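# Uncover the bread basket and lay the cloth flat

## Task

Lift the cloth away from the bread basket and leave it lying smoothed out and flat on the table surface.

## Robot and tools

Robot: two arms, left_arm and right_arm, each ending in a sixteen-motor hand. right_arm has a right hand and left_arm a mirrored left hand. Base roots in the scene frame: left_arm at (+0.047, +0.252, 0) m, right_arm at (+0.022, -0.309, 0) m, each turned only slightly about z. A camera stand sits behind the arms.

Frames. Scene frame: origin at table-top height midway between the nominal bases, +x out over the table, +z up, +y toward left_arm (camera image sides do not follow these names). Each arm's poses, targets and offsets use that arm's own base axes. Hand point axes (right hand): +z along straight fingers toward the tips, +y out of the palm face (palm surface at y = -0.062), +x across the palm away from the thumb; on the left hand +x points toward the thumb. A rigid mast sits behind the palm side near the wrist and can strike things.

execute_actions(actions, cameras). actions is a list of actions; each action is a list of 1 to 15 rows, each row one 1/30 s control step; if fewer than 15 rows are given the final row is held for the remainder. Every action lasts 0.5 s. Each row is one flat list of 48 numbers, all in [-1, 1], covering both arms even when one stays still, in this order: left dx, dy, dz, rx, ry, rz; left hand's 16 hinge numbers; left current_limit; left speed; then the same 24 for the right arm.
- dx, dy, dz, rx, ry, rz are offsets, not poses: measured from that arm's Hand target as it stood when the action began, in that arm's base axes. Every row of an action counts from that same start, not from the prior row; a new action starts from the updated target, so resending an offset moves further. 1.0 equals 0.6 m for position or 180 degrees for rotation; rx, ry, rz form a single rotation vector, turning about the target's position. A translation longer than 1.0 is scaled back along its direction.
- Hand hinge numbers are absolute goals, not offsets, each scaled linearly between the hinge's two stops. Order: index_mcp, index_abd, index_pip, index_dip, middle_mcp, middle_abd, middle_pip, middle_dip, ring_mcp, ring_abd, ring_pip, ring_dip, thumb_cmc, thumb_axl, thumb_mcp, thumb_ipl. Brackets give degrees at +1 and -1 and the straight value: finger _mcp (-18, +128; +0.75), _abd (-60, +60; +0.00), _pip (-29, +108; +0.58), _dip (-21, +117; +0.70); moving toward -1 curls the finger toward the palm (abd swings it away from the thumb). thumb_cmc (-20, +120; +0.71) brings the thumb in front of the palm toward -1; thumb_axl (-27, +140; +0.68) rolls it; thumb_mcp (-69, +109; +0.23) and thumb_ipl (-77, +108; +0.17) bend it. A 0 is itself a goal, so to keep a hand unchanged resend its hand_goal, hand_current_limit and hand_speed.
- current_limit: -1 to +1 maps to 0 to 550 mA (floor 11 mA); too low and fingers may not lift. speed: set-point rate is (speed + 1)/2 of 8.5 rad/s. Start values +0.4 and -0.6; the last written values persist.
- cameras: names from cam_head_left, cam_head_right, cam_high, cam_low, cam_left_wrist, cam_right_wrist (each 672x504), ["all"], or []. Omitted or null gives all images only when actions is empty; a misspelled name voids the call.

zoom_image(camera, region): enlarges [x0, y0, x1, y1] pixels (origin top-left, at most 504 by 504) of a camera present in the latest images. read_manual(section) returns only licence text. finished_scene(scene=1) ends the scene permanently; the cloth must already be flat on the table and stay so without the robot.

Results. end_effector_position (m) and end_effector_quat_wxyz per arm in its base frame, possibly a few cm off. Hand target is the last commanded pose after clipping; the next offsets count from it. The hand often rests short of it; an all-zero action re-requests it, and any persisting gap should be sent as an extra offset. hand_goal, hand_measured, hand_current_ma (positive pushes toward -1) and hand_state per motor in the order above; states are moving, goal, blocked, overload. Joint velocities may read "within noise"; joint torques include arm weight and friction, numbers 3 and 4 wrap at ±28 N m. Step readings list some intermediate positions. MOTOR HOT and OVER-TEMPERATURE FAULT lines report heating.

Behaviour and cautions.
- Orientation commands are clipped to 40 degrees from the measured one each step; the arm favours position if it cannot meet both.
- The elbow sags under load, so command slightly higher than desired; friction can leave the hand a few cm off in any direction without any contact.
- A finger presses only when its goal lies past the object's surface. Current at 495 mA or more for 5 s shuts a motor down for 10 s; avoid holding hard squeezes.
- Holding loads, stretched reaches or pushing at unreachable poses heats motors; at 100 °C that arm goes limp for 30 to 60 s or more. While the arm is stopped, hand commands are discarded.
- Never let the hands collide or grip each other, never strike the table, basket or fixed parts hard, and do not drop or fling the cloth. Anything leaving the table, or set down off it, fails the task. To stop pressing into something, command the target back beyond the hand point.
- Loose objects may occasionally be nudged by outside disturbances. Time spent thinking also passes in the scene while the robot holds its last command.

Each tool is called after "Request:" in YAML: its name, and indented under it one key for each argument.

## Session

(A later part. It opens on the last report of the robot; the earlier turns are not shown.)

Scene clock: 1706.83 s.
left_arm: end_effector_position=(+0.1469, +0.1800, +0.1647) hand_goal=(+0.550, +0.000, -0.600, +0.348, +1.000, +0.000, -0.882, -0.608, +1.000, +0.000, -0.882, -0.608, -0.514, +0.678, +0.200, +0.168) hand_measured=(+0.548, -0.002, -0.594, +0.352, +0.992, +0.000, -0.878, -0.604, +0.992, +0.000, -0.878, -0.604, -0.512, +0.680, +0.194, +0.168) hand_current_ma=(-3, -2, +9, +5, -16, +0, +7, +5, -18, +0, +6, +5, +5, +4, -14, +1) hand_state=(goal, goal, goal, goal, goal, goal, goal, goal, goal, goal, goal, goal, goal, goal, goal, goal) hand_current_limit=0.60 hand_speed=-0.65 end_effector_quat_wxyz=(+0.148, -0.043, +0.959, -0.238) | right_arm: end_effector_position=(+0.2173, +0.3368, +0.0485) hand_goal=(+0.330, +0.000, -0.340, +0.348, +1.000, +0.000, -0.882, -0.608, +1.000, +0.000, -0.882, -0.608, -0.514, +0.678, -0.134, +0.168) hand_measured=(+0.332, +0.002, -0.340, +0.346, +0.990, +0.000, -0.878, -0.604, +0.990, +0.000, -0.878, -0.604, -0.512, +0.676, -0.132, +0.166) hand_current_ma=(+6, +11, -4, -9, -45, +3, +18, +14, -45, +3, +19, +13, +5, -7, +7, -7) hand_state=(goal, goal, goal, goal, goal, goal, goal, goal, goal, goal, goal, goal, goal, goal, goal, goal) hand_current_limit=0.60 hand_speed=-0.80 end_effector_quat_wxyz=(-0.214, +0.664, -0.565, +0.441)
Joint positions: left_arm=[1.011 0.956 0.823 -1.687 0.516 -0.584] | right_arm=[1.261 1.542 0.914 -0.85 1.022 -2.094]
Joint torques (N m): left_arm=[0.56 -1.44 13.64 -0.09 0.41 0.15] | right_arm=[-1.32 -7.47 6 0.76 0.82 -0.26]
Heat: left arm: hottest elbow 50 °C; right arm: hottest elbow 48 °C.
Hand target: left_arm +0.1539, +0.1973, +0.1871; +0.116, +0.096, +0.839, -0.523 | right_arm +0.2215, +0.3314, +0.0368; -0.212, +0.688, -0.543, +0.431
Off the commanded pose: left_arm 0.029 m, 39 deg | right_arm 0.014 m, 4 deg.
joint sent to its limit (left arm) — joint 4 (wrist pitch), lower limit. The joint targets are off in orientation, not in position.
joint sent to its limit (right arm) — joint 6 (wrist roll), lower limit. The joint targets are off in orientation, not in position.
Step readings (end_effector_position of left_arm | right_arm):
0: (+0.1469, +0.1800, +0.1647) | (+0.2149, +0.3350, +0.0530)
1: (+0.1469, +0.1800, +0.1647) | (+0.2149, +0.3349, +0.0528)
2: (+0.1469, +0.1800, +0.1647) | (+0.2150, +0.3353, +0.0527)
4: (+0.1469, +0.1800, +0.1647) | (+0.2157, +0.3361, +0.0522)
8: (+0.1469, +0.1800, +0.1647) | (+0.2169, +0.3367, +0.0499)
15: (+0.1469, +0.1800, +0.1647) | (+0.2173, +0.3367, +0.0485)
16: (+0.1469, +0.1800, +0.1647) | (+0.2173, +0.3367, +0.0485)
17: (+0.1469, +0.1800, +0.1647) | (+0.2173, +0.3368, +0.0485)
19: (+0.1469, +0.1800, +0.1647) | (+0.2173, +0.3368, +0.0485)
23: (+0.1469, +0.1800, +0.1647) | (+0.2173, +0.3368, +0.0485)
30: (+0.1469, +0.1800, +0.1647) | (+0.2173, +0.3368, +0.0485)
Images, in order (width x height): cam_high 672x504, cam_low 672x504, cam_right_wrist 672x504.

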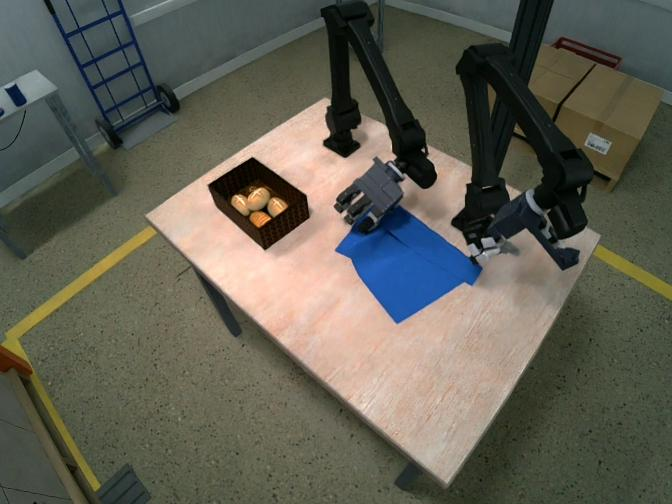

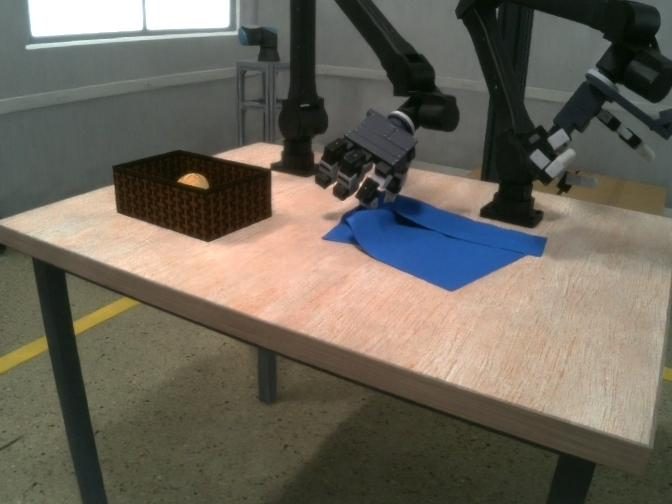

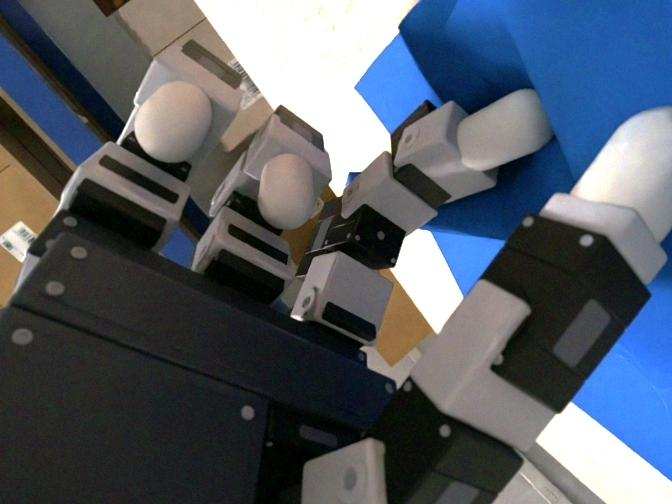

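Request:
execute_actions:
  actions:
    - [[0,0,0.0,0,0,0,0.55,0,-0.6,0.348,1,0,-0.883,-0.609,1,0,-0.883,-0.609,-0.514,0.678,0.2,0.168,0.6,-0.65,0.0,0,0,0,0,0,0.2,0,-0.27,0.348,1,0,-0.883,-0.609,1,0,-0.883,-0.609,-0.514,0.678,-0.135,0.168,0.6,-0.8]]
    - [[0,0,0.0,0,0,0,0.55,0,-0.6,0.348,1,0,-0.883,-0.609,1,0,-0.883,-0.609,-0.514,0.678,0.2,0.168,0.6,-0.65,0,0,0,0,0,0,0.08,0,-0.2,0.348,1,0,-0.883,-0.609,1,0,-0.883,-0.609,-0.514,0.678,-0.135,0.168,0.6,-0.8]]
  cameras: ["cam_right_wrist","cam_low"]

Request:
zoom_image:
  camera: "cam_right_wrist"
  region: [430, 0, 672, 200]

Request:
zoom_image:
  camera: "cam_low"
  region: [310, 150, 450, 260]

Scene clock: 1715.43 s.
left_arm: end_effector_position=(+0.1469, +0.1800, +0.1647) hand_goal=(+0.550, +0.000, -0.600, +0.348, +1.000, +0.000, -0.882, -0.608, +1.000, +0.000, -0.882, -0.608, -0.514, +0.678, +0.200, +0.168) hand_measured=(+0.548, -0.002, -0.594, +0.352, +0.992, +0.000, -0.878, -0.604, +0.992, +0.000, -0.878, -0.604, -0.512, +0.680, +0.194, +0.168) hand_current_ma=(-3, -2, +9, +5, -16, +0, +7, +5, -18, +0, +6, +5, +5, +4, -14, +1) hand_state=(goal, goal, goal, goal, goal, goal, goal, goal, goal, goal, goal, goal, goal, goal, goal, goal) hand_current_limit=0.60 hand_speed=-0.65 end_effector_quat_wxyz=(+0.148, -0.043, +0.959, -0.238) | right_arm: end_effector_position=(+0.2183, +0.3363, +0.0488) hand_goal=(+0.080, +0.000, -0.200, +0.348, +1.000, +0.000, -0.882, -0.608, +1.000, +0.000, -0.882, -0.608, -0.514, +0.678, -0.134, +0.168) hand_measured=(+0.100, +0.002, -0.196, +0.348, +0.990, +0.000, -0.878, -0.604, +0.990, +0.000, -0.878, -0.604, -0.512, +0.678, -0.130, +0.168) hand_current_ma=(+98, +5, +18, +1, -45, +3, +18, +14, -45, +3, +19, +13, +5, -4, +17, +3) hand_state=(goal, goal, goal, goal, goal, goal, goal, goal, goal, goal, goal, goal, goal, goal, goal, goal) hand_current_limit=0.60 hand_speed=-0.80 end_effector_quat_wxyz=(-0.214, +0.663, -0.565, +0.442)
Joint positions: left_arm=[1.011 0.956 0.823 -1.687 0.516 -0.584] | right_arm=[1.259 1.542 0.914 -0.85 1.025 -2.094]
Joint torques (N m): left_arm=[0.62 -1.44 13.64 -0.09 0.41 0.14] | right_arm=[-1.2 -7.53 6 0.75 0.72 -0.26]
Heat: left arm: hottest elbow 51 °C; right arm: hottest elbow 48 °C.
Hand target: left_arm +0.1539, +0.1973, +0.1871; +0.116, +0.096, +0.839, -0.523 | right_arm +0.2215, +0.3314, +0.0369; -0.212, +0.688, -0.543, +0.431
Off the commanded pose: left_arm 0.029 m, 39 deg | right_arm 0.013 m, 4 deg.
joint sent to its limit (left arm) — joint 4 (wrist pitch), lower limit. The joint targets are off in orientation, not in position.
joint sent to its limit (right arm) — joint 6 (wrist roll), lower limit. The joint targets are off in orientation, not in position.
Step readings (end_effector_position of left_arm | right_arm):
0: (+0.1469, +0.1800, +0.1647) | (+0.2173, +0.3368, +0.0485)
1: (+0.1469, +0.1800, +0.1647) | (+0.2173, +0.3368, +0.0485)
2: (+0.1469, +0.1800, +0.1647) | (+0.2174, +0.3368, +0.0486)
4: (+0.1469, +0.1800, +0.1647) | (+0.2174, +0.3368, +0.0486)
8: (+0.1469, +0.1800, +0.1647) | (+0.2178, +0.3367, +0.0487)
15: (+0.1469, +0.1800, +0.1647) | (+0.2180, +0.3365, +0.0487)
16: (+0.1469, +0.1800, +0.1647) | (+0.2180, +0.3365, +0.0487)
17: (+0.1469, +0.1800, +0.1647) | (+0.2180, +0.3365, +0.0487)
19: (+0.1469, +0.1800, +0.1647) | (+0.2181, +0.3364, +0.0488)
23: (+0.1469, +0.1800, +0.1647) | (+0.2183, +0.3363, +0.0488)
30: (+0.1469, +0.1800, +0.1647) | (+0.2183, +0.3363, +0.0488)
Images, in order (width x height): cam_low 672x504, cam_right_wrist 672x504.

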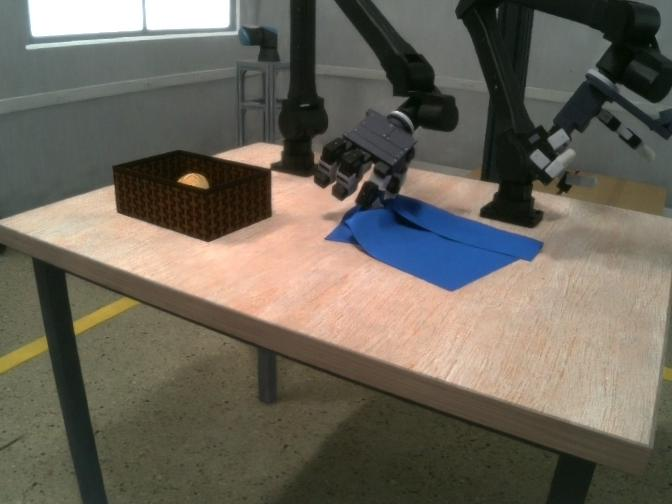

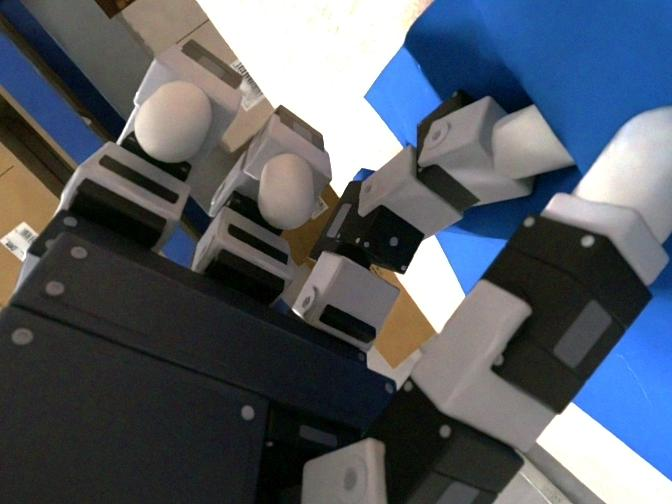

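Scaled by 2.083 from the camera's 672x504 image, which has a finer 960x720 frame.

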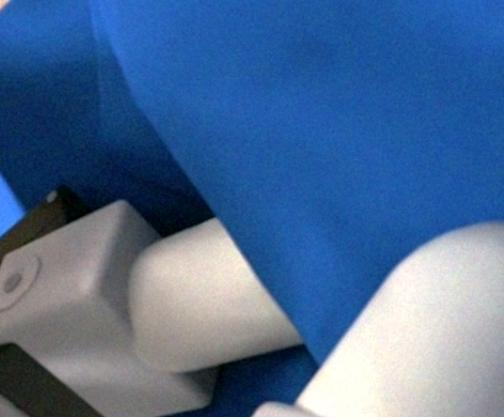

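Scaled by 3.600 from the camera's 672x504 image, which has a finer 960x720 frame.

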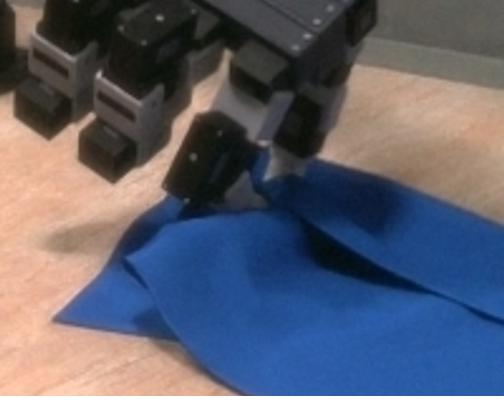

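Request:
execute_actions:
  actions:
    - [[0,0,0.0,0,0,0,0.55,0,-0.6,0.348,1,0,-0.883,-0.609,1,0,-0.883,-0.609,-0.514,0.678,0.2,0.168,0.6,-0.65,0.0,0,0,0,0,0,-0.1,0,-0.168,0.348,1,0,-0.883,-0.609,1,0,-0.883,-0.609,-0.514,0.678,-0.25,0.168,0.6,-0.8]]
    - [[0,0,0.0,0,0,0,0.55,0,-0.6,0.348,1,0,-0.883,-0.609,1,0,-0.883,-0.609,-0.514,0.678,0.2,0.168,0.6,-0.65,0,0,0.02,0,0,0,-0.25,0,-0.168,0.348,1,0,-0.883,-0.609,1,0,-0.883,-0.609,-0.514,0.678,-0.35,0.168,0.6,-0.8]]
    - [[0,0,0.0,0,0,0,0.55,0,-0.6,0.348,1,0,-0.883,-0.609,1,0,-0.883,-0.609,-0.514,0.678,0.2,0.168,0.6,-0.65,0,0,0.03,0,0,0,-0.25,0,-0.168,0.348,1,0,-0.883,-0.609,1,0,-0.883,-0.609,-0.514,0.678,-0.35,0.168,0.6,-0.8]]
  cameras: ["cam_right_wrist","cam_low","cam_high"]

Request:
zoom_image:
  camera: "cam_right_wrist"
  region: [430, 0, 672, 200]

Request:
zoom_image:
  camera: "cam_low"
  region: [310, 150, 450, 260]

Scene clock: 1723.43 s.
left_arm: end_effector_position=(+0.1469, +0.1800, +0.1647) hand_goal=(+0.550, +0.000, -0.600, +0.348, +1.000, +0.000, -0.882, -0.608, +1.000, +0.000, -0.882, -0.608, -0.514, +0.678, +0.200, +0.168) hand_measured=(+0.548, -0.002, -0.594, +0.352, +0.992, +0.000, -0.878, -0.604, +0.992, +0.000, -0.878, -0.604, -0.512, +0.680, +0.194, +0.168) hand_current_ma=(-3, -2, +9, +5, -16, +0, +7, +5, -18, +0, +6, +5, +5, +4, -14, +1) hand_state=(goal, goal, goal, goal, goal, goal, goal, goal, goal, goal, goal, goal, goal, goal, goal, goal) hand_current_limit=0.60 hand_speed=-0.65 end_effector_quat_wxyz=(+0.148, -0.043, +0.959, -0.238) | right_arm: end_effector_position=(+0.2144, +0.3243, +0.0517) hand_goal=(-0.250, +0.000, -0.168, +0.348, +1.000, +0.000, -0.882, -0.608, +1.000, +0.000, -0.882, -0.608, -0.514, +0.678, -0.350, +0.168) hand_measured=(+0.044, +0.002, -0.152, +0.350, +0.990, +0.000, -0.878, -0.604, +0.990, +0.000, -0.878, -0.604, -0.512, +0.678, -0.176, +0.186) hand_current_ma=(+440, +5, +77, +12, -45, +3, +18, +14, -45, +3, +19, +13, +6, -2, +440, +117) hand_state=(blocked, goal, goal, goal, goal, goal, goal, goal, goal, goal, goal, goal, goal, goal, blocked, goal) hand_current_limit=0.60 hand_speed=-0.80 end_effector_quat_wxyz=(-0.194, +0.671, -0.556, +0.450)
Joint positions: left_arm=[1.011 0.956 0.823 -1.687 0.516 -0.584] | right_arm=[1.259 1.535 0.914 -0.906 1.025 -2.094]
Joint torques (N m): left_arm=[0.62 -1.44 13.64 -0.08 0.41 0.14] | right_arm=[-1.26 -10.29 8.47 -0.29 0.82 -0.27]
Heat: left arm: hottest elbow 51 °C; right arm: hottest elbow 48 °C.
Hand target: left_arm +0.1539, +0.1973, +0.1871; +0.116, +0.096, +0.839, -0.523 | right_arm +0.2215, +0.3314, +0.0668; -0.212, +0.688, -0.543, +0.431
Off the commanded pose: left_arm 0.029 m, 39 deg | right_arm 0.018 m, 4 deg.
joint sent to its limit (left arm) — joint 4 (wrist pitch), lower limit. The joint targets are off in orientation, not in position.
joint sent to its limit (right arm) — joint 6 (wrist roll), lower limit. The joint targets are off in orientation, not in position.
Step readings (end_effector_position of left_arm | right_arm):
0: (+0.1469, +0.1800, +0.1647) | (+0.2183, +0.3363, +0.0488)
1: (+0.1469, +0.1800, +0.1647) | (+0.2183, +0.3363, +0.0488)
2: (+0.1469, +0.1800, +0.1647) | (+0.2183, +0.3363, +0.0488)
4: (+0.1469, +0.1800, +0.1647) | (+0.2183, +0.3363, +0.0488)
8: (+0.1469, +0.1800, +0.1647) | (+0.2183, +0.3363, +0.0488)
15: (+0.1469, +0.1800, +0.1647) | (+0.2183, +0.3363, +0.0488)
16: (+0.1469, +0.1800, +0.1647) | (+0.2183, +0.3363, +0.0488)
17: (+0.1469, +0.1800, +0.1647) | (+0.2183, +0.3363, +0.0488)
19: (+0.1469, +0.1800, +0.1647) | (+0.2183, +0.3363, +0.0488)
23: (+0.1469, +0.1800, +0.1647) | (+0.2182, +0.3359, +0.0489)
30: (+0.1469, +0.1800, +0.1647) | (+0.2179, +0.3352, +0.0489)
31: (+0.1469, +0.1800, +0.1647) | (+0.2179, +0.3350, +0.0489)
32: (+0.1469, +0.1800, +0.1647) | (+0.2176, +0.3340, +0.0489)
34: (+0.1469, +0.1800, +0.1647) | (+0.2165, +0.3306, +0.0489)
38: (+0.1469, +0.1800, +0.1647) | (+0.2150, +0.3260, +0.0498)
45: (+0.1469, +0.1800, +0.1647) | (+0.2145, +0.3244, +0.0517)
Images, in order (width x height): cam_high 672x504, cam_low 672x504, cam_right_wrist 672x504.

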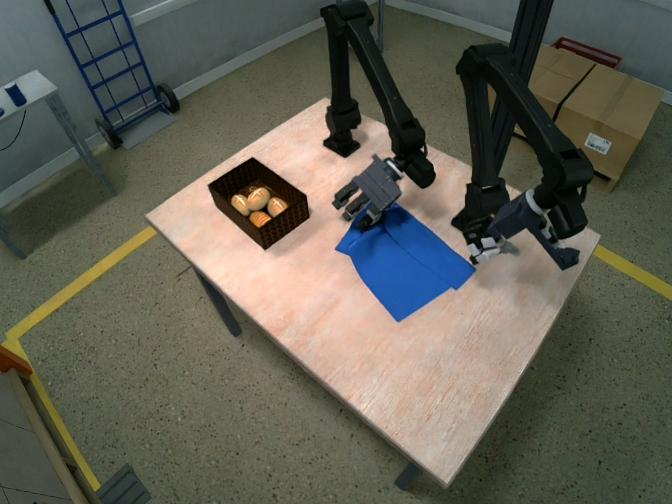

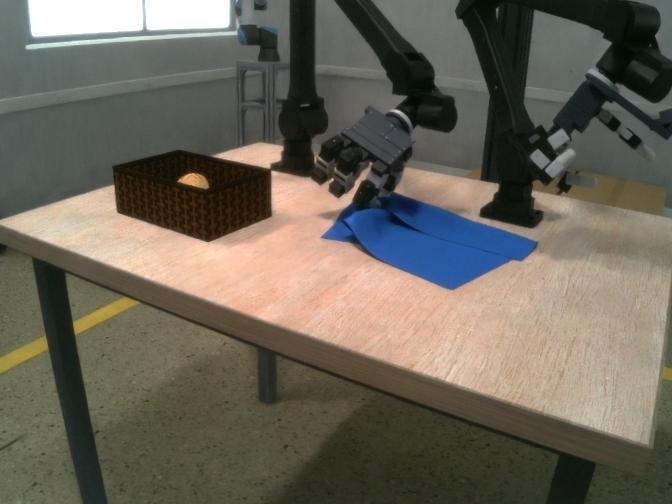

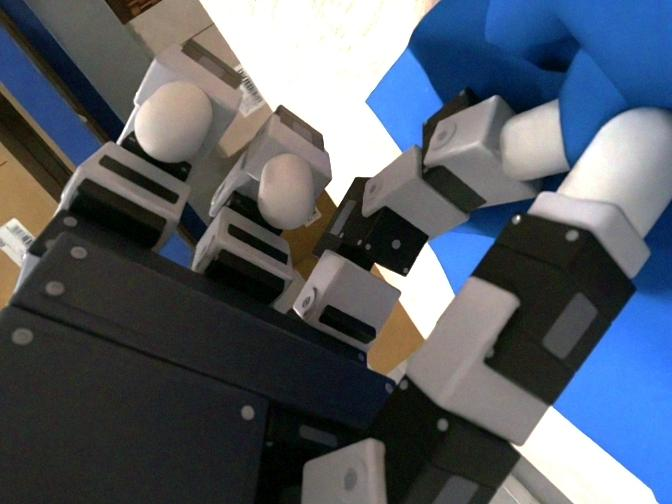

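Scaled by 2.083 from the camera's 672x504 image, which has a finer 960x720 frame.

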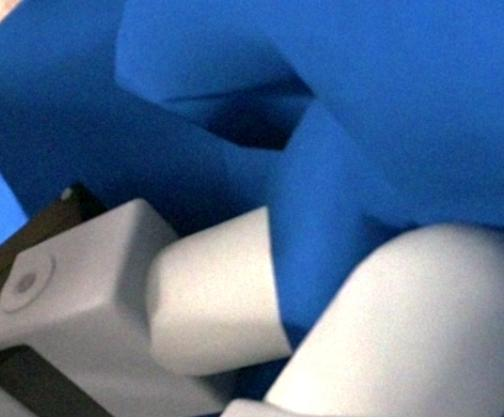

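Scaled by 3.600 from the camera's 672x504 image, which has a finer 960x720 frame.

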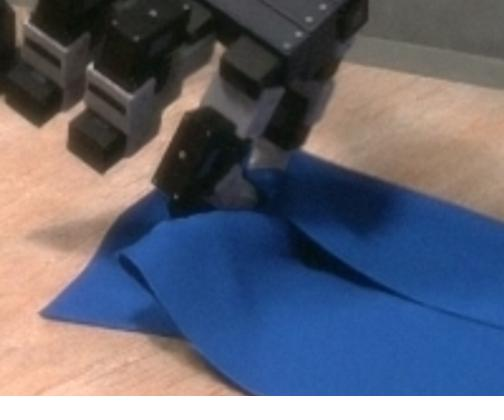

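Request:
execute_actions:
  actions:
    - [[0,0,0.0,0,0,0,0.55,0,-0.6,0.348,1,0,-0.883,-0.609,1,0,-0.883,-0.609,-0.514,0.678,0.2,0.168,0.6,-0.65,0.0,0,0.04,0,0,0,-0.25,0,-0.168,0.348,1,0,-0.883,-0.609,1,0,-0.883,-0.609,-0.514,0.678,-0.35,0.168,0.6,-0.8]]
  cameras: ["cam_right_wrist","cam_low","cam_high"]

Request:
zoom_image:
  camera: "cam_low"
  region: [310, 130, 560, 300]

Scene clock: 1728.23 s.
left_arm: end_effector_position=(+0.1469, +0.1800, +0.1647) hand_goal=(+0.550, +0.000, -0.600, +0.348, +1.000, +0.000, -0.882, -0.608, +1.000, +0.000, -0.882, -0.608, -0.514, +0.678, +0.200, +0.168) hand_measured=(+0.548, -0.002, -0.594, +0.352, +0.992, +0.000, -0.878, -0.604, +0.992, +0.000, -0.878, -0.604, -0.512, +0.680, +0.194, +0.168) hand_current_ma=(-3, -2, +9, +5, -16, +0, +7, +5, -18, +0, +6, +5, +5, +4, -14, +1) hand_state=(goal, goal, goal, goal, goal, goal, goal, goal, goal, goal, goal, goal, goal, goal, goal, goal) hand_current_limit=0.60 hand_speed=-0.65 end_effector_quat_wxyz=(+0.148, -0.043, +0.959, -0.238) | right_arm: end_effector_position=(+0.2133, +0.3200, +0.0737) hand_goal=(-0.250, +0.000, -0.168, +0.348, +1.000, +0.000, -0.882, -0.608, +1.000, +0.000, -0.882, -0.608, -0.514, +0.678, -0.350, +0.168) hand_measured=(+0.044, +0.002, -0.150, +0.352, +0.990, +0.000, -0.878, -0.604, +0.990, +0.000, -0.878, -0.604, -0.512, +0.678, -0.176, +0.186) hand_current_ma=(+440, +5, +81, +14, -45, +3, +18, +14, -45, +3, +19, +13, +7, -2, +440, +117) hand_state=(blocked, goal, goal, goal, goal, goal, goal, goal, goal, goal, goal, goal, goal, goal, blocked, goal) hand_current_limit=0.60 hand_speed=-0.80 end_effector_quat_wxyz=(-0.192, +0.672, -0.555, +0.452)
Joint positions: left_arm=[1.011 0.956 0.823 -1.687 0.516 -0.584] | right_arm=[1.259 1.493 0.934 -0.975 1.026 -2.094]
Joint torques (N m): left_arm=[0.62 -1.44 13.64 -0.09 0.41 0.14] | right_arm=[-1.2 -9.52 9.52 -0.32 0.78 -0.27]
Heat: left arm: hottest elbow 51 °C; right arm: hottest elbow 48 °C.
Hand target: left_arm +0.1539, +0.1973, +0.1871; +0.116, +0.096, +0.839, -0.523 | right_arm +0.2215, +0.3314, +0.0908; -0.212, +0.688, -0.543, +0.431
Off the commanded pose: left_arm 0.029 m, 39 deg | right_arm 0.022 m, 4 deg.
joint sent to its limit (left arm) — joint 4 (wrist pitch), lower limit. The joint targets are off in orientation, not in position.
joint sent to its limit (right arm) — joint 6 (wrist roll), lower limit. The joint targets are off in orientation, not in position.
Step readings (end_effector_position of left_arm | right_arm):
0: (+0.1469, +0.1800, +0.1647) | (+0.2144, +0.3243, +0.0517)
1: (+0.1469, +0.1800, +0.1647) | (+0.2143, +0.3240, +0.0518)
2: (+0.1469, +0.1800, +0.1647) | (+0.2140, +0.3230, +0.0523)
4: (+0.1469, +0.1800, +0.1647) | (+0.2129, +0.3195, +0.0553)
8: (+0.1469, +0.1800, +0.1647) | (+0.2122, +0.3169, +0.0649)
15: (+0.1469, +0.1800, +0.1647) | (+0.2135, +0.3205, +0.0737)
Images, in order (width x height): cam_high 672x504, cam_low 672x504, cam_right_wrist 672x504.

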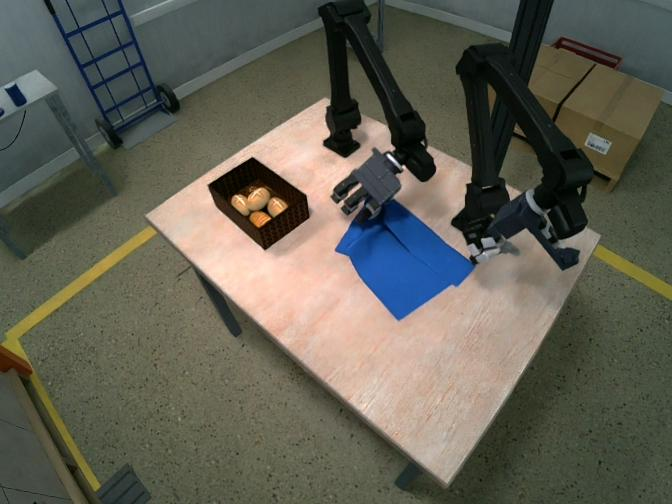

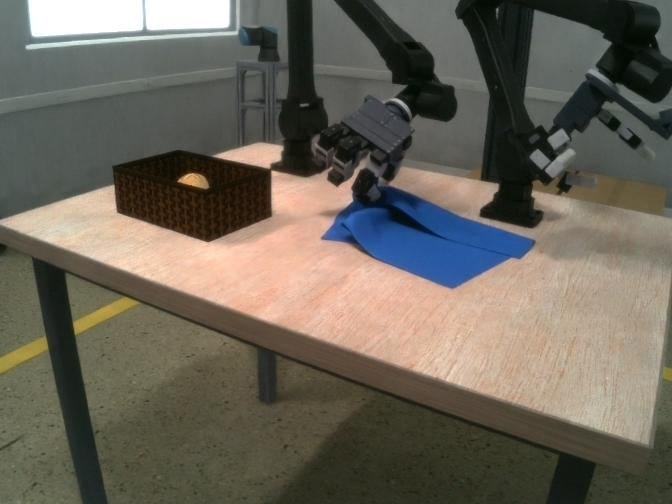

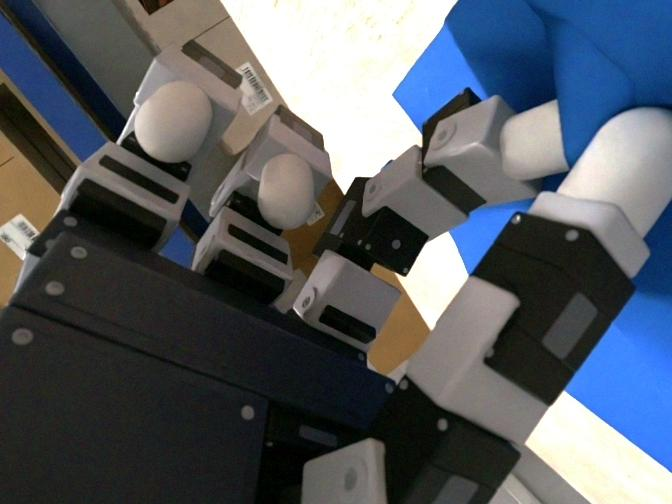

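Scaled by 2.016 from the camera's 672x504 image, which has a finer 960x720 frame.

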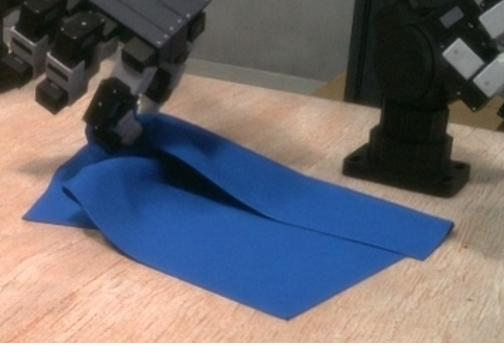

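Request:
execute_actions:
  actions:
    - [[0,0,0.0,0,0,0,0.55,0,-0.6,0.348,1,0,-0.883,-0.609,1,0,-0.883,-0.609,-0.514,0.678,0.2,0.168,0.6,-0.65,-0.06,0,0.02,0,0,0,-0.25,0,-0.168,0.348,1,0,-0.883,-0.609,1,0,-0.883,-0.609,-0.514,0.678,-0.35,0.168,0.6,-0.8]]
    - [[0,0,0.0,0,0,0,0.55,0,-0.6,0.348,1,0,-0.883,-0.609,1,0,-0.883,-0.609,-0.514,0.678,0.2,0.168,0.6,-0.65,-0.07,0,-0.01,0,0,0,-0.25,0,-0.168,0.348,1,0,-0.883,-0.609,1,0,-0.883,-0.609,-0.514,0.678,-0.35,0.168,0.6,-0.8]]
  cameras: ["cam_right_wrist","cam_low","cam_high","cam_head_left"]

Request:
zoom_image:
  camera: "cam_low"
  region: [310, 130, 560, 300]

Scene clock: 1741.50 s.
left_arm: end_effector_position=(+0.1469, +0.1800, +0.1647) hand_goal=(+0.550, +0.000, -0.600, +0.348, +1.000, +0.000, -0.882, -0.608, +1.000, +0.000, -0.882, -0.608, -0.514, +0.678, +0.200, +0.168) hand_measured=(+0.548, -0.002, -0.594, +0.352, +0.992, +0.000, -0.878, -0.604, +0.992, +0.000, -0.878, -0.604, -0.512, +0.680, +0.194, +0.168) hand_current_ma=(-3, -2, +9, +5, -16, +0, +7, +5, -18, +0, +6, +5, +5, +4, -14, +1) hand_state=(goal, goal, goal, goal, goal, goal, goal, goal, goal, goal, goal, goal, goal, goal, goal, goal) hand_current_limit=0.60 hand_speed=-0.65 end_effector_quat_wxyz=(+0.148, -0.043, +0.959, -0.238) | right_arm: end_effector_position=(+0.1441, +0.3217, +0.0924) hand_goal=(-0.250, +0.000, -0.168, +0.348, +1.000, +0.000, -0.882, -0.608, +1.000, +0.000, -0.882, -0.608, -0.514, +0.678, -0.350, +0.168) hand_measured=(+0.044, +0.002, -0.150, +0.352, +0.990, +0.000, -0.878, -0.604, +0.990, +0.000, -0.878, -0.604, -0.512, +0.678, -0.176, +0.188) hand_current_ma=(+440, +5, +85, +16, -45, +3, +18, +14, -45, +3, +19, +13, +7, -2, +440, +124) hand_state=(blocked, goal, goal, goal, goal, goal, goal, goal, goal, goal, goal, goal, goal, goal, blocked, goal) hand_current_limit=0.60 hand_speed=-0.80 end_effector_quat_wxyz=(-0.207, +0.692, -0.539, +0.433)
Joint positions: left_arm=[1.011 0.956 0.823 -1.687 0.516 -0.584] | right_arm=[1.433 1.434 0.934 -1.192 0.997 -1.89]
Joint torques (N m): left_arm=[0.62 -1.44 13.64 -0.1 0.41 0.14] | right_arm=[-0.03 -7.18 8.59 -0.58 0.75 -0.03]
Heat: left arm: hottest elbow 51 °C; right arm: hottest elbow 50 °C.
Hand target: left_arm +0.1539, +0.1973, +0.1871; +0.116, +0.096, +0.839, -0.523 | right_arm +0.1436, +0.3314, +0.0968; -0.212, +0.688, -0.543, +0.431
Off the commanded pose: left_arm 0.029 m, 39 deg | right_arm 0.011 m, 1 deg.
joint sent to its limit (left arm) — joint 4 (wrist pitch), lower limit. The joint targets are off in orientation, not in position.
Step readings (end_effector_position of left_arm | right_arm):
0: (+0.1469, +0.1800, +0.1647) | (+0.2133, +0.3200, +0.0737)
1: (+0.1469, +0.1800, +0.1647) | (+0.2132, +0.3199, +0.0737)
2: (+0.1469, +0.1800, +0.1647) | (+0.2120, +0.3192, +0.0740)
4: (+0.1469, +0.1800, +0.1647) | (+0.2073, +0.3182, +0.0760)
8: (+0.1469, +0.1800, +0.1647) | (+0.1940, +0.3213, +0.0859)
15: (+0.1469, +0.1800, +0.1647) | (+0.1863, +0.3221, +0.0925)
16: (+0.1469, +0.1800, +0.1647) | (+0.1861, +0.3218, +0.0925)
17: (+0.1469, +0.1800, +0.1647) | (+0.1836, +0.3213, +0.0924)
19: (+0.1469, +0.1800, +0.1647) | (+0.1762, +0.3197, +0.0925)
23: (+0.1469, +0.1800, +0.1647) | (+0.1535, +0.3225, +0.0924)
30: (+0.1469, +0.1800, +0.1647) | (+0.1442, +0.3216, +0.0925)
Images, in order (width x height): cam_head_left 672x504, cam_high 672x504, cam_low 672x504, cam_right_wrist 672x504.

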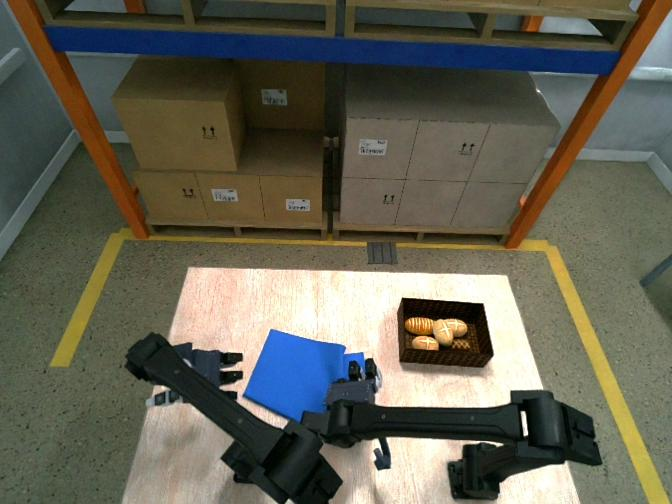

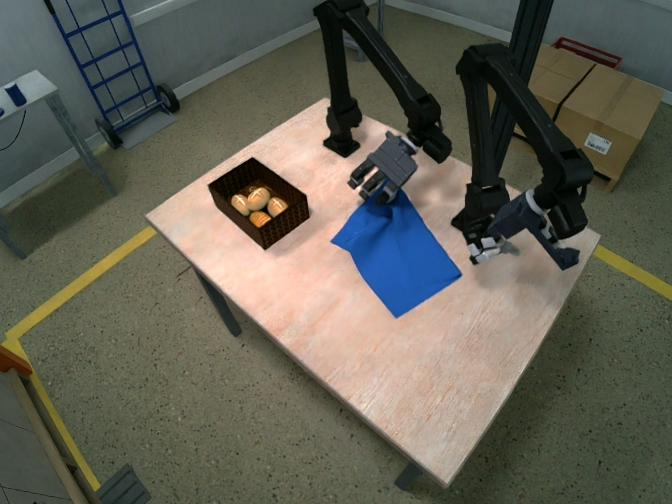

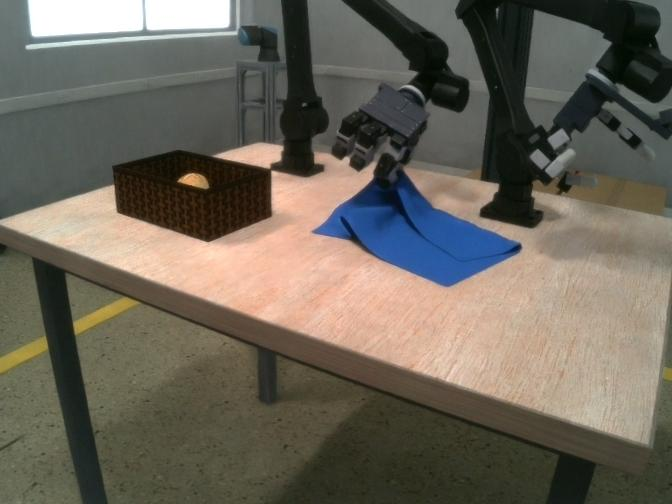

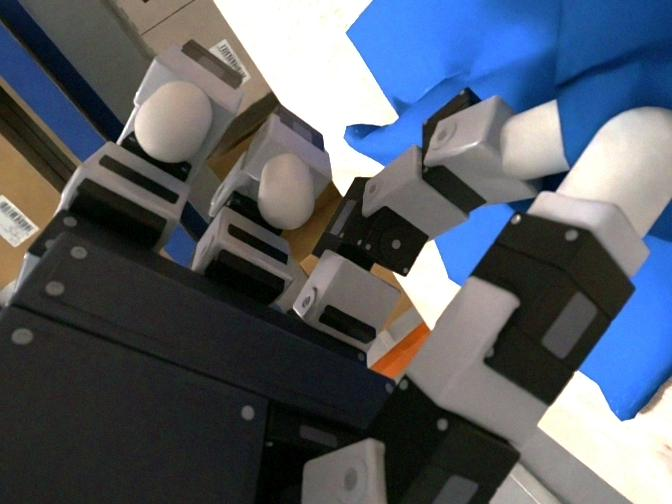

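Scaled by 2.016 from the camera's 672x504 image, which has a finer 960x720 frame.

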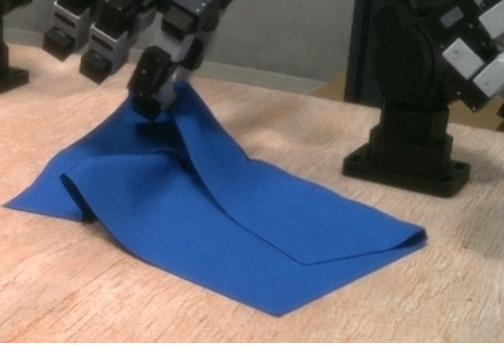

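Request:
execute_actions:
  actions:
    - [[0,0,0.0,0,0,0,0.55,0,-0.6,0.348,1,0,-0.883,-0.609,1,0,-0.883,-0.609,-0.514,0.678,0.2,0.168,0.6,-0.65,-0.055,-0.03,-0.02,0,0,0,-0.25,0,-0.168,0.348,1,0,-0.883,-0.609,1,0,-0.883,-0.609,-0.514,0.678,-0.35,0.168,0.6,-0.8]]
    - [[0,0,0.0,0,0,0,0.55,0,-0.6,0.348,1,0,-0.883,-0.609,1,0,-0.883,-0.609,-0.514,0.678,0.2,0.168,0.6,-0.65,-0.03,-0.03,-0.035,0,0,0,-0.25,0,-0.168,0.348,1,0,-0.883,-0.609,1,0,-0.883,-0.609,-0.514,0.678,-0.35,0.168,0.6,-0.8]]
  cameras: ["cam_right_wrist","cam_low","cam_high","cam_head_left"]

Request:
zoom_image:
  camera: "cam_low"
  region: [310, 130, 560, 300]

Request:
zoom_image:
  camera: "cam_high"
  region: [310, 150, 510, 330]

Scene clock: 1748.07 s.
left_arm: end_effector_position=(+0.1469, +0.1800, +0.1647) hand_goal=(+0.550, +0.000, -0.600, +0.348, +1.000, +0.000, -0.882, -0.608, +1.000, +0.000, -0.882, -0.608, -0.514, +0.678, +0.200, +0.168) hand_measured=(+0.548, -0.002, -0.594, +0.352, +0.992, +0.000, -0.878, -0.604, +0.992, +0.000, -0.878, -0.604, -0.512, +0.680, +0.194, +0.168) hand_current_ma=(-3, -2, +9, +5, -16, +0, +7, +5, -18, +0, +6, +5, +5, +4, -14, +1) hand_state=(goal, goal, goal, goal, goal, goal, goal, goal, goal, goal, goal, goal, goal, goal, goal, goal) hand_current_limit=0.60 hand_speed=-0.65 end_effector_quat_wxyz=(+0.148, -0.043, +0.959, -0.238) | right_arm: end_effector_position=(+0.0960, +0.2966, +0.0651) hand_goal=(-0.250, +0.000, -0.168, +0.348, +1.000, +0.000, -0.882, -0.608, +1.000, +0.000, -0.882, -0.608, -0.514, +0.678, -0.350, +0.168) hand_measured=(+0.044, +0.002, -0.150, +0.352, +0.990, +0.000, -0.878, -0.604, +0.990, +0.000, -0.878, -0.604, -0.512, +0.678, -0.176, +0.188) hand_current_ma=(+440, +5, +85, +16, -45, +3, +18, +14, -45, +3, +19, +13, +7, -2, +440, +125) hand_state=(blocked, goal, goal, goal, goal, goal, goal, goal, goal, goal, goal, goal, goal, goal, blocked, goal) hand_current_limit=0.60 hand_speed=-0.80 end_effector_quat_wxyz=(-0.214, +0.688, -0.545, +0.429)
Joint positions: left_arm=[1.011 0.956 0.823 -1.687 0.516 -0.584] | right_arm=[1.566 1.434 0.843 -1.286 0.969 -1.644]
Joint torques (N m): left_arm=[0.56 -1.44 13.64 -0.09 0.41 0.14] | right_arm=[0.26 -6.53 6.09 -0.95 0.61 -0.06]
Heat: left arm: hottest elbow 51 °C; right arm: hottest elbow 50 °C.
Hand target: left_arm +0.1539, +0.1973, +0.1871; +0.116, +0.096, +0.839, -0.523 | right_arm +0.0926, +0.2954, +0.0639; -0.212, +0.688, -0.543, +0.431
Off the commanded pose: left_arm 0.029 m, 39 deg | right_arm 0.004 m, 0 deg.
joint sent to its limit (left arm) — joint 4 (wrist pitch), lower limit. The joint targets are off in orientation, not in position.
Step readings (end_effector_position of left_arm | right_arm):
0: (+0.1469, +0.1800, +0.1647) | (+0.1441, +0.3218, +0.0924)
1: (+0.1469, +0.1800, +0.1647) | (+0.1440, +0.3217, +0.0924)
2: (+0.1469, +0.1800, +0.1647) | (+0.1426, +0.3217, +0.0925)
4: (+0.1469, +0.1800, +0.1647) | (+0.1374, +0.3202, +0.0919)
8: (+0.1469, +0.1800, +0.1647) | (+0.1202, +0.3161, +0.0868)
15: (+0.1469, +0.1800, +0.1647) | (+0.1135, +0.3142, +0.0856)
16: (+0.1469, +0.1800, +0.1647) | (+0.1135, +0.3139, +0.0855)
17: (+0.1469, +0.1800, +0.1647) | (+0.1125, +0.3134, +0.0842)
19: (+0.1469, +0.1800, +0.1647) | (+0.1096, +0.3094, +0.0796)
23: (+0.1469, +0.1800, +0.1647) | (+0.0994, +0.2963, +0.0673)
30: (+0.1469, +0.1800, +0.1647) | (+0.0959, +0.2961, +0.0651)
Images, in order (width x height): cam_head_left 672x504, cam_high 672x504, cam_low 672x504, cam_right_wrist 672x504.

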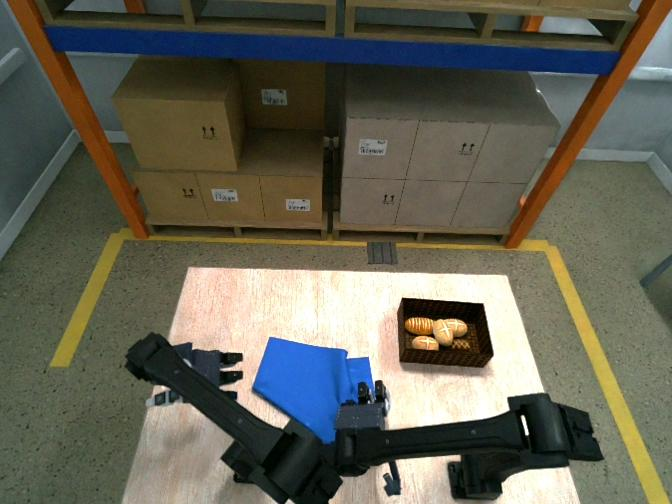

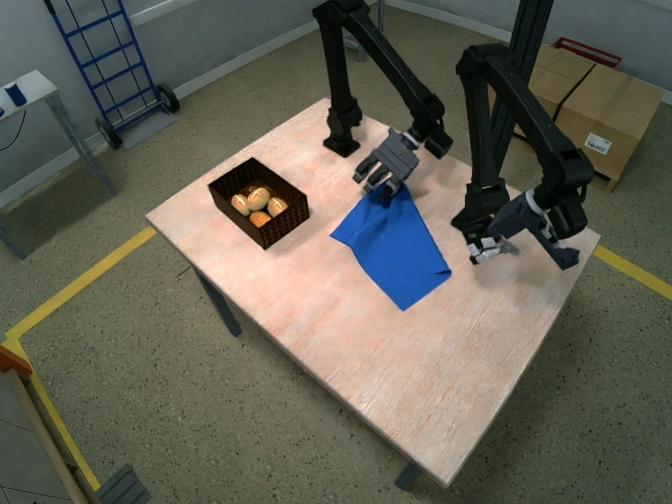

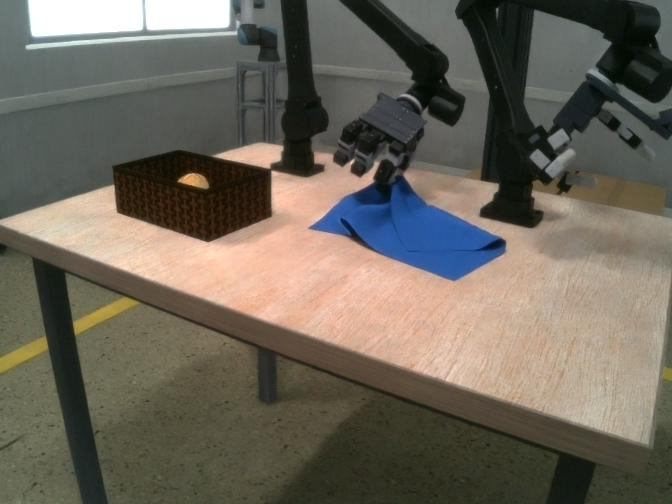

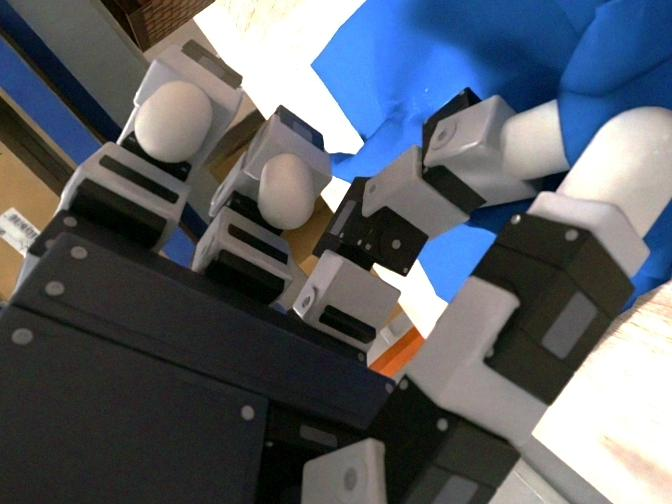

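Scaled by 2.016 from the camera's 672x504 image, which has a finer 960x720 frame.

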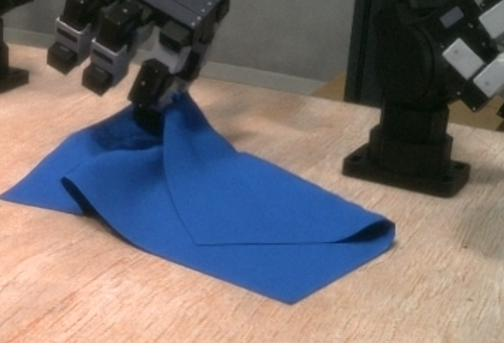

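Scaled by 2.520 from the camera's 672x504 image, which has a finer 960x720 frame.

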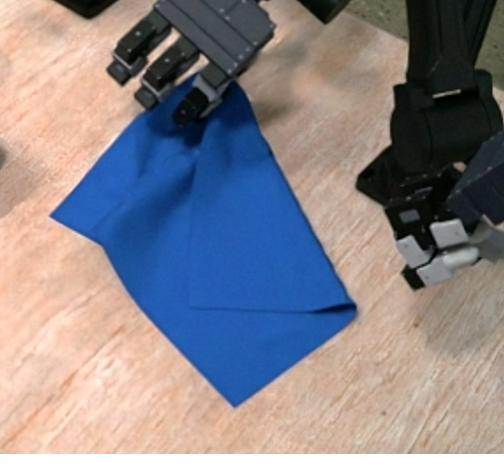

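Request:
execute_actions:
  actions:
    - [[0,0,0.0,0,0,0,0.55,0,-0.6,0.348,1,0,-0.883,-0.609,1,0,-0.883,-0.609,-0.514,0.678,0.2,0.168,0.6,-0.65,-0.035,-0.03,0.005,0,0,0,-0.25,0,-0.168,0.348,1,0,-0.883,-0.609,1,0,-0.883,-0.609,-0.514,0.678,-0.35,0.168,0.6,-0.8]]
    - [[0,0,0.0,0,0,0,0.55,0,-0.6,0.348,1,0,-0.883,-0.609,1,0,-0.883,-0.609,-0.514,0.678,0.2,0.168,0.6,-0.65,0.025,0,-0.02,0,0,0,-0.25,0,-0.168,0.348,1,0,-0.883,-0.609,1,0,-0.883,-0.609,-0.514,0.678,-0.35,0.168,0.6,-0.8]]
    - [[0,0,0.0,0,0,0,0.55,0,-0.6,0.348,1,0,-0.883,-0.609,1,0,-0.883,-0.609,-0.514,0.678,0.2,0.168,0.6,-0.65,0.025,0,-0.015,0,0,0,-0.25,0,-0.168,0.348,1,0,-0.883,-0.609,1,0,-0.883,-0.609,-0.514,0.678,-0.35,0.168,0.6,-0.8]]
  cameras: ["cam_right_wrist","cam_low","cam_high","cam_head_left"]

Request:
zoom_image:
  camera: "cam_low"
  region: [310, 130, 560, 300]

Request:
zoom_image:
  camera: "cam_high"
  region: [310, 150, 510, 330]

Scene clock: 1776.97 s.
left_arm: end_effector_position=(+0.1469, +0.1800, +0.1647) hand_goal=(+0.550, +0.000, -0.600, +0.348, +1.000, +0.000, -0.882, -0.608, +1.000, +0.000, -0.882, -0.608, -0.514, +0.678, +0.200, +0.168) hand_measured=(+0.548, -0.002, -0.594, +0.352, +0.992, +0.000, -0.878, -0.604, +0.992, +0.000, -0.878, -0.604, -0.512, +0.680, +0.194, +0.168) hand_current_ma=(-3, -2, +9, +5, -16, +0, +7, +5, -18, +0, +6, +5, +5, +4, -14, +1) hand_state=(goal, goal, goal, goal, goal, goal, goal, goal, goal, goal, goal, goal, goal, goal, goal, goal) hand_current_limit=0.60 hand_speed=-0.65 end_effector_quat_wxyz=(+0.148, -0.043, +0.959, -0.238) | right_arm: end_effector_position=(+0.0990, +0.2801, +0.0466) hand_goal=(-0.250, +0.000, -0.168, +0.348, +1.000, +0.000, -0.882, -0.608, +1.000, +0.000, -0.882, -0.608, -0.514, +0.678, -0.350, +0.168) hand_measured=(+0.044, +0.002, -0.150, +0.352, +0.990, +0.000, -0.878, -0.604, +0.990, +0.000, -0.878, -0.604, -0.514, +0.678, -0.178, +0.188) hand_current_ma=(+440, +5, +85, +16, -45, +3, +18, +14, -45, +3, +19, +13, -1, -2, +440, +125) hand_state=(blocked, goal, goal, goal, goal, goal, goal, goal, goal, goal, goal, goal, goal, goal, blocked, goal) hand_current_limit=0.60 hand_speed=-0.80 end_effector_quat_wxyz=(-0.214, +0.687, -0.543, +0.432)
Joint positions: left_arm=[1.011 0.956 0.823 -1.687 0.516 -0.584] | right_arm=[1.559 1.426 0.774 -1.218 0.976 -1.656]
Joint torques (N m): left_arm=[0.56 -1.44 13.64 -0.1 0.41 0.14] | right_arm=[-1.14 -7.06 5.3 -0.02 0.7 -0.28]
Heat: left arm: hottest elbow 51 °C; right arm: hottest elbow 48 °C.
Hand target: left_arm +0.1539, +0.1973, +0.1871; +0.116, +0.096, +0.839, -0.523 | right_arm +0.1015, +0.2775, +0.0459; -0.212, +0.688, -0.543, +0.431
Off the commanded pose: left_arm 0.029 m, 39 deg | right_arm 0.004 m, 0 deg.
joint sent to its limit (left arm) — joint 4 (wrist pitch), lower limit. The joint targets are off in orientation, not in position.
Step readings (end_effector_position of left_arm | right_arm):
0: (+0.1469, +0.1800, +0.1647) | (+0.0960, +0.2967, +0.0651)
1: (+0.1469, +0.1800, +0.1647) | (+0.0957, +0.2967, +0.0651)
2: (+0.1469, +0.1800, +0.1647) | (+0.0942, +0.2958, +0.0649)
4: (+0.1469, +0.1800, +0.1647) | (+0.0896, +0.2915, +0.0643)
8: (+0.1469, +0.1800, +0.1647) | (+0.0786, +0.2806, +0.0618)
15: (+0.1469, +0.1800, +0.1647) | (+0.0748, +0.2785, +0.0626)
16: (+0.1469, +0.1800, +0.1647) | (+0.0749, +0.2784, +0.0627)
17: (+0.1469, +0.1800, +0.1647) | (+0.0750, +0.2782, +0.0625)
19: (+0.1469, +0.1800, +0.1647) | (+0.0768, +0.2789, +0.0608)
23: (+0.1469, +0.1800, +0.1647) | (+0.0810, +0.2785, +0.0565)
30: (+0.1469, +0.1800, +0.1647) | (+0.0836, +0.2790, +0.0550)
31: (+0.1469, +0.1800, +0.1647) | (+0.0838, +0.2792, +0.0549)
32: (+0.1469, +0.1800, +0.1647) | (+0.0851, +0.2795, +0.0543)
34: (+0.1469, +0.1800, +0.1647) | (+0.0885, +0.2810, +0.0522)
38: (+0.1469, +0.1800, +0.1647) | (+0.0962, +0.2800, +0.0483)
45: (+0.1469, +0.1800, +0.1647) | (+0.0991, +0.2800, +0.0467)
Images, in order (width x height): cam_head_left 672x504, cam_high 672x504, cam_low 672x504, cam_right_wrist 672x504.

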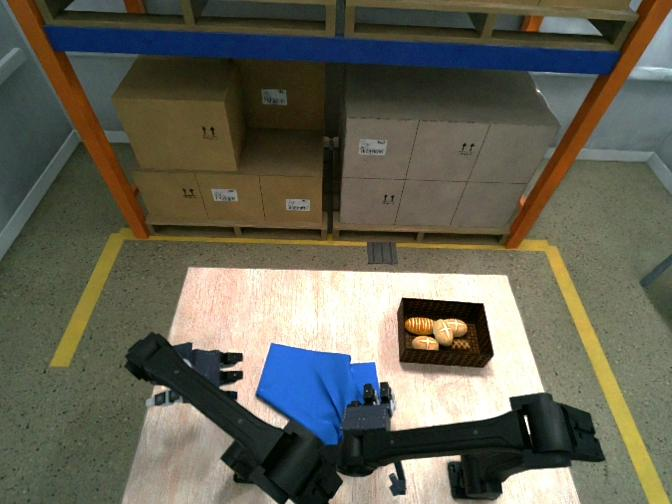

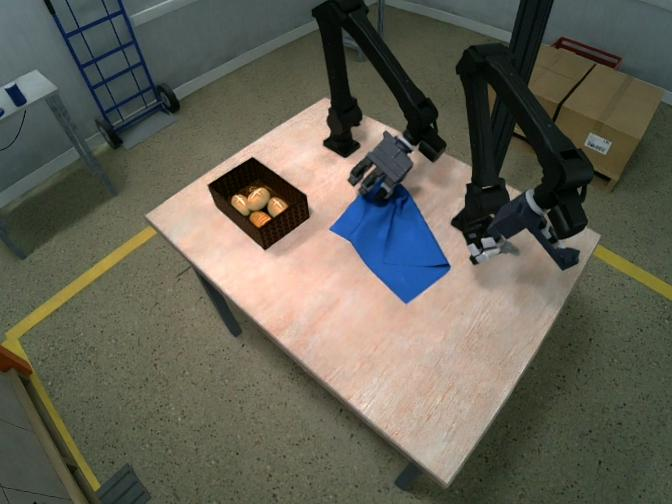

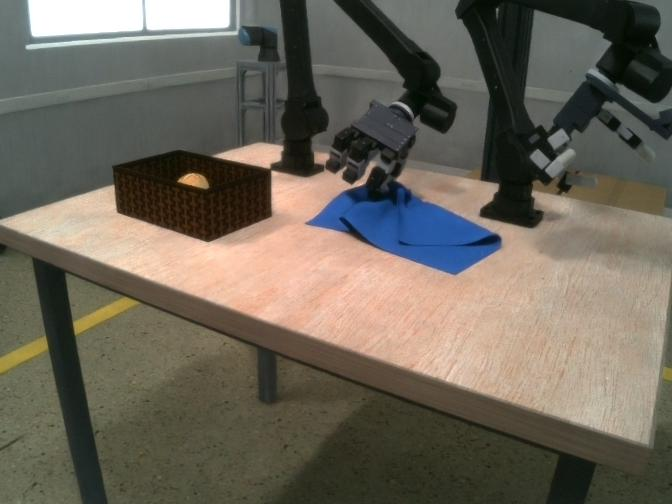

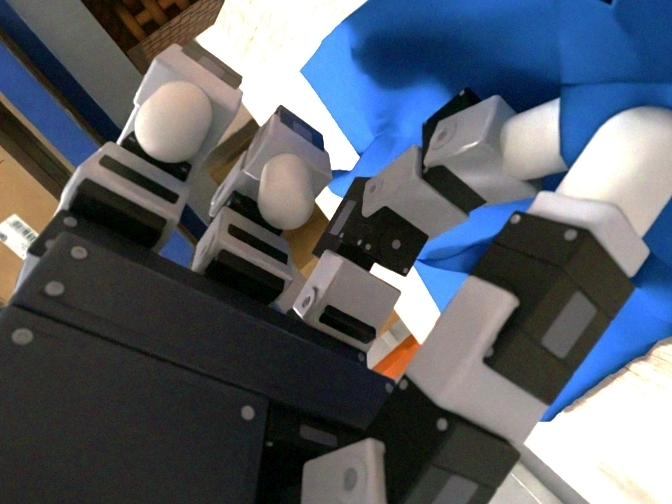

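Scaled by 2.016 from the camera's 672x504 image, which has a finer 960x720 frame.

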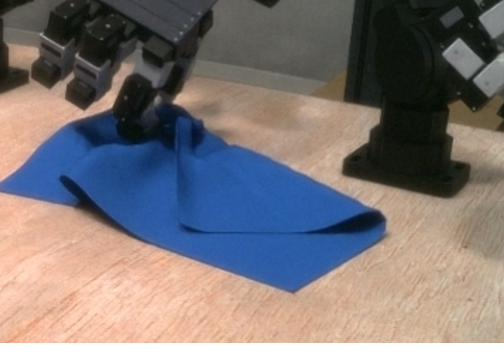

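Scaled by 2.520 from the camera's 672x504 image, which has a finer 960x720 frame.

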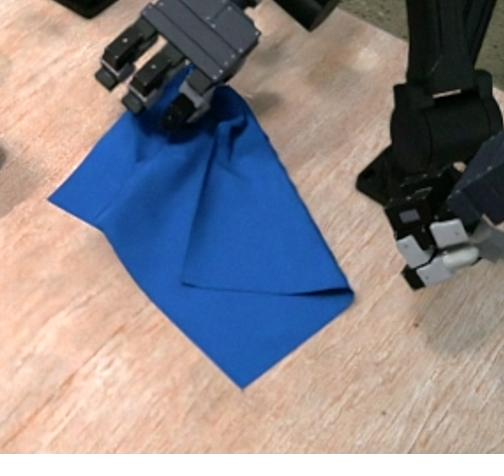

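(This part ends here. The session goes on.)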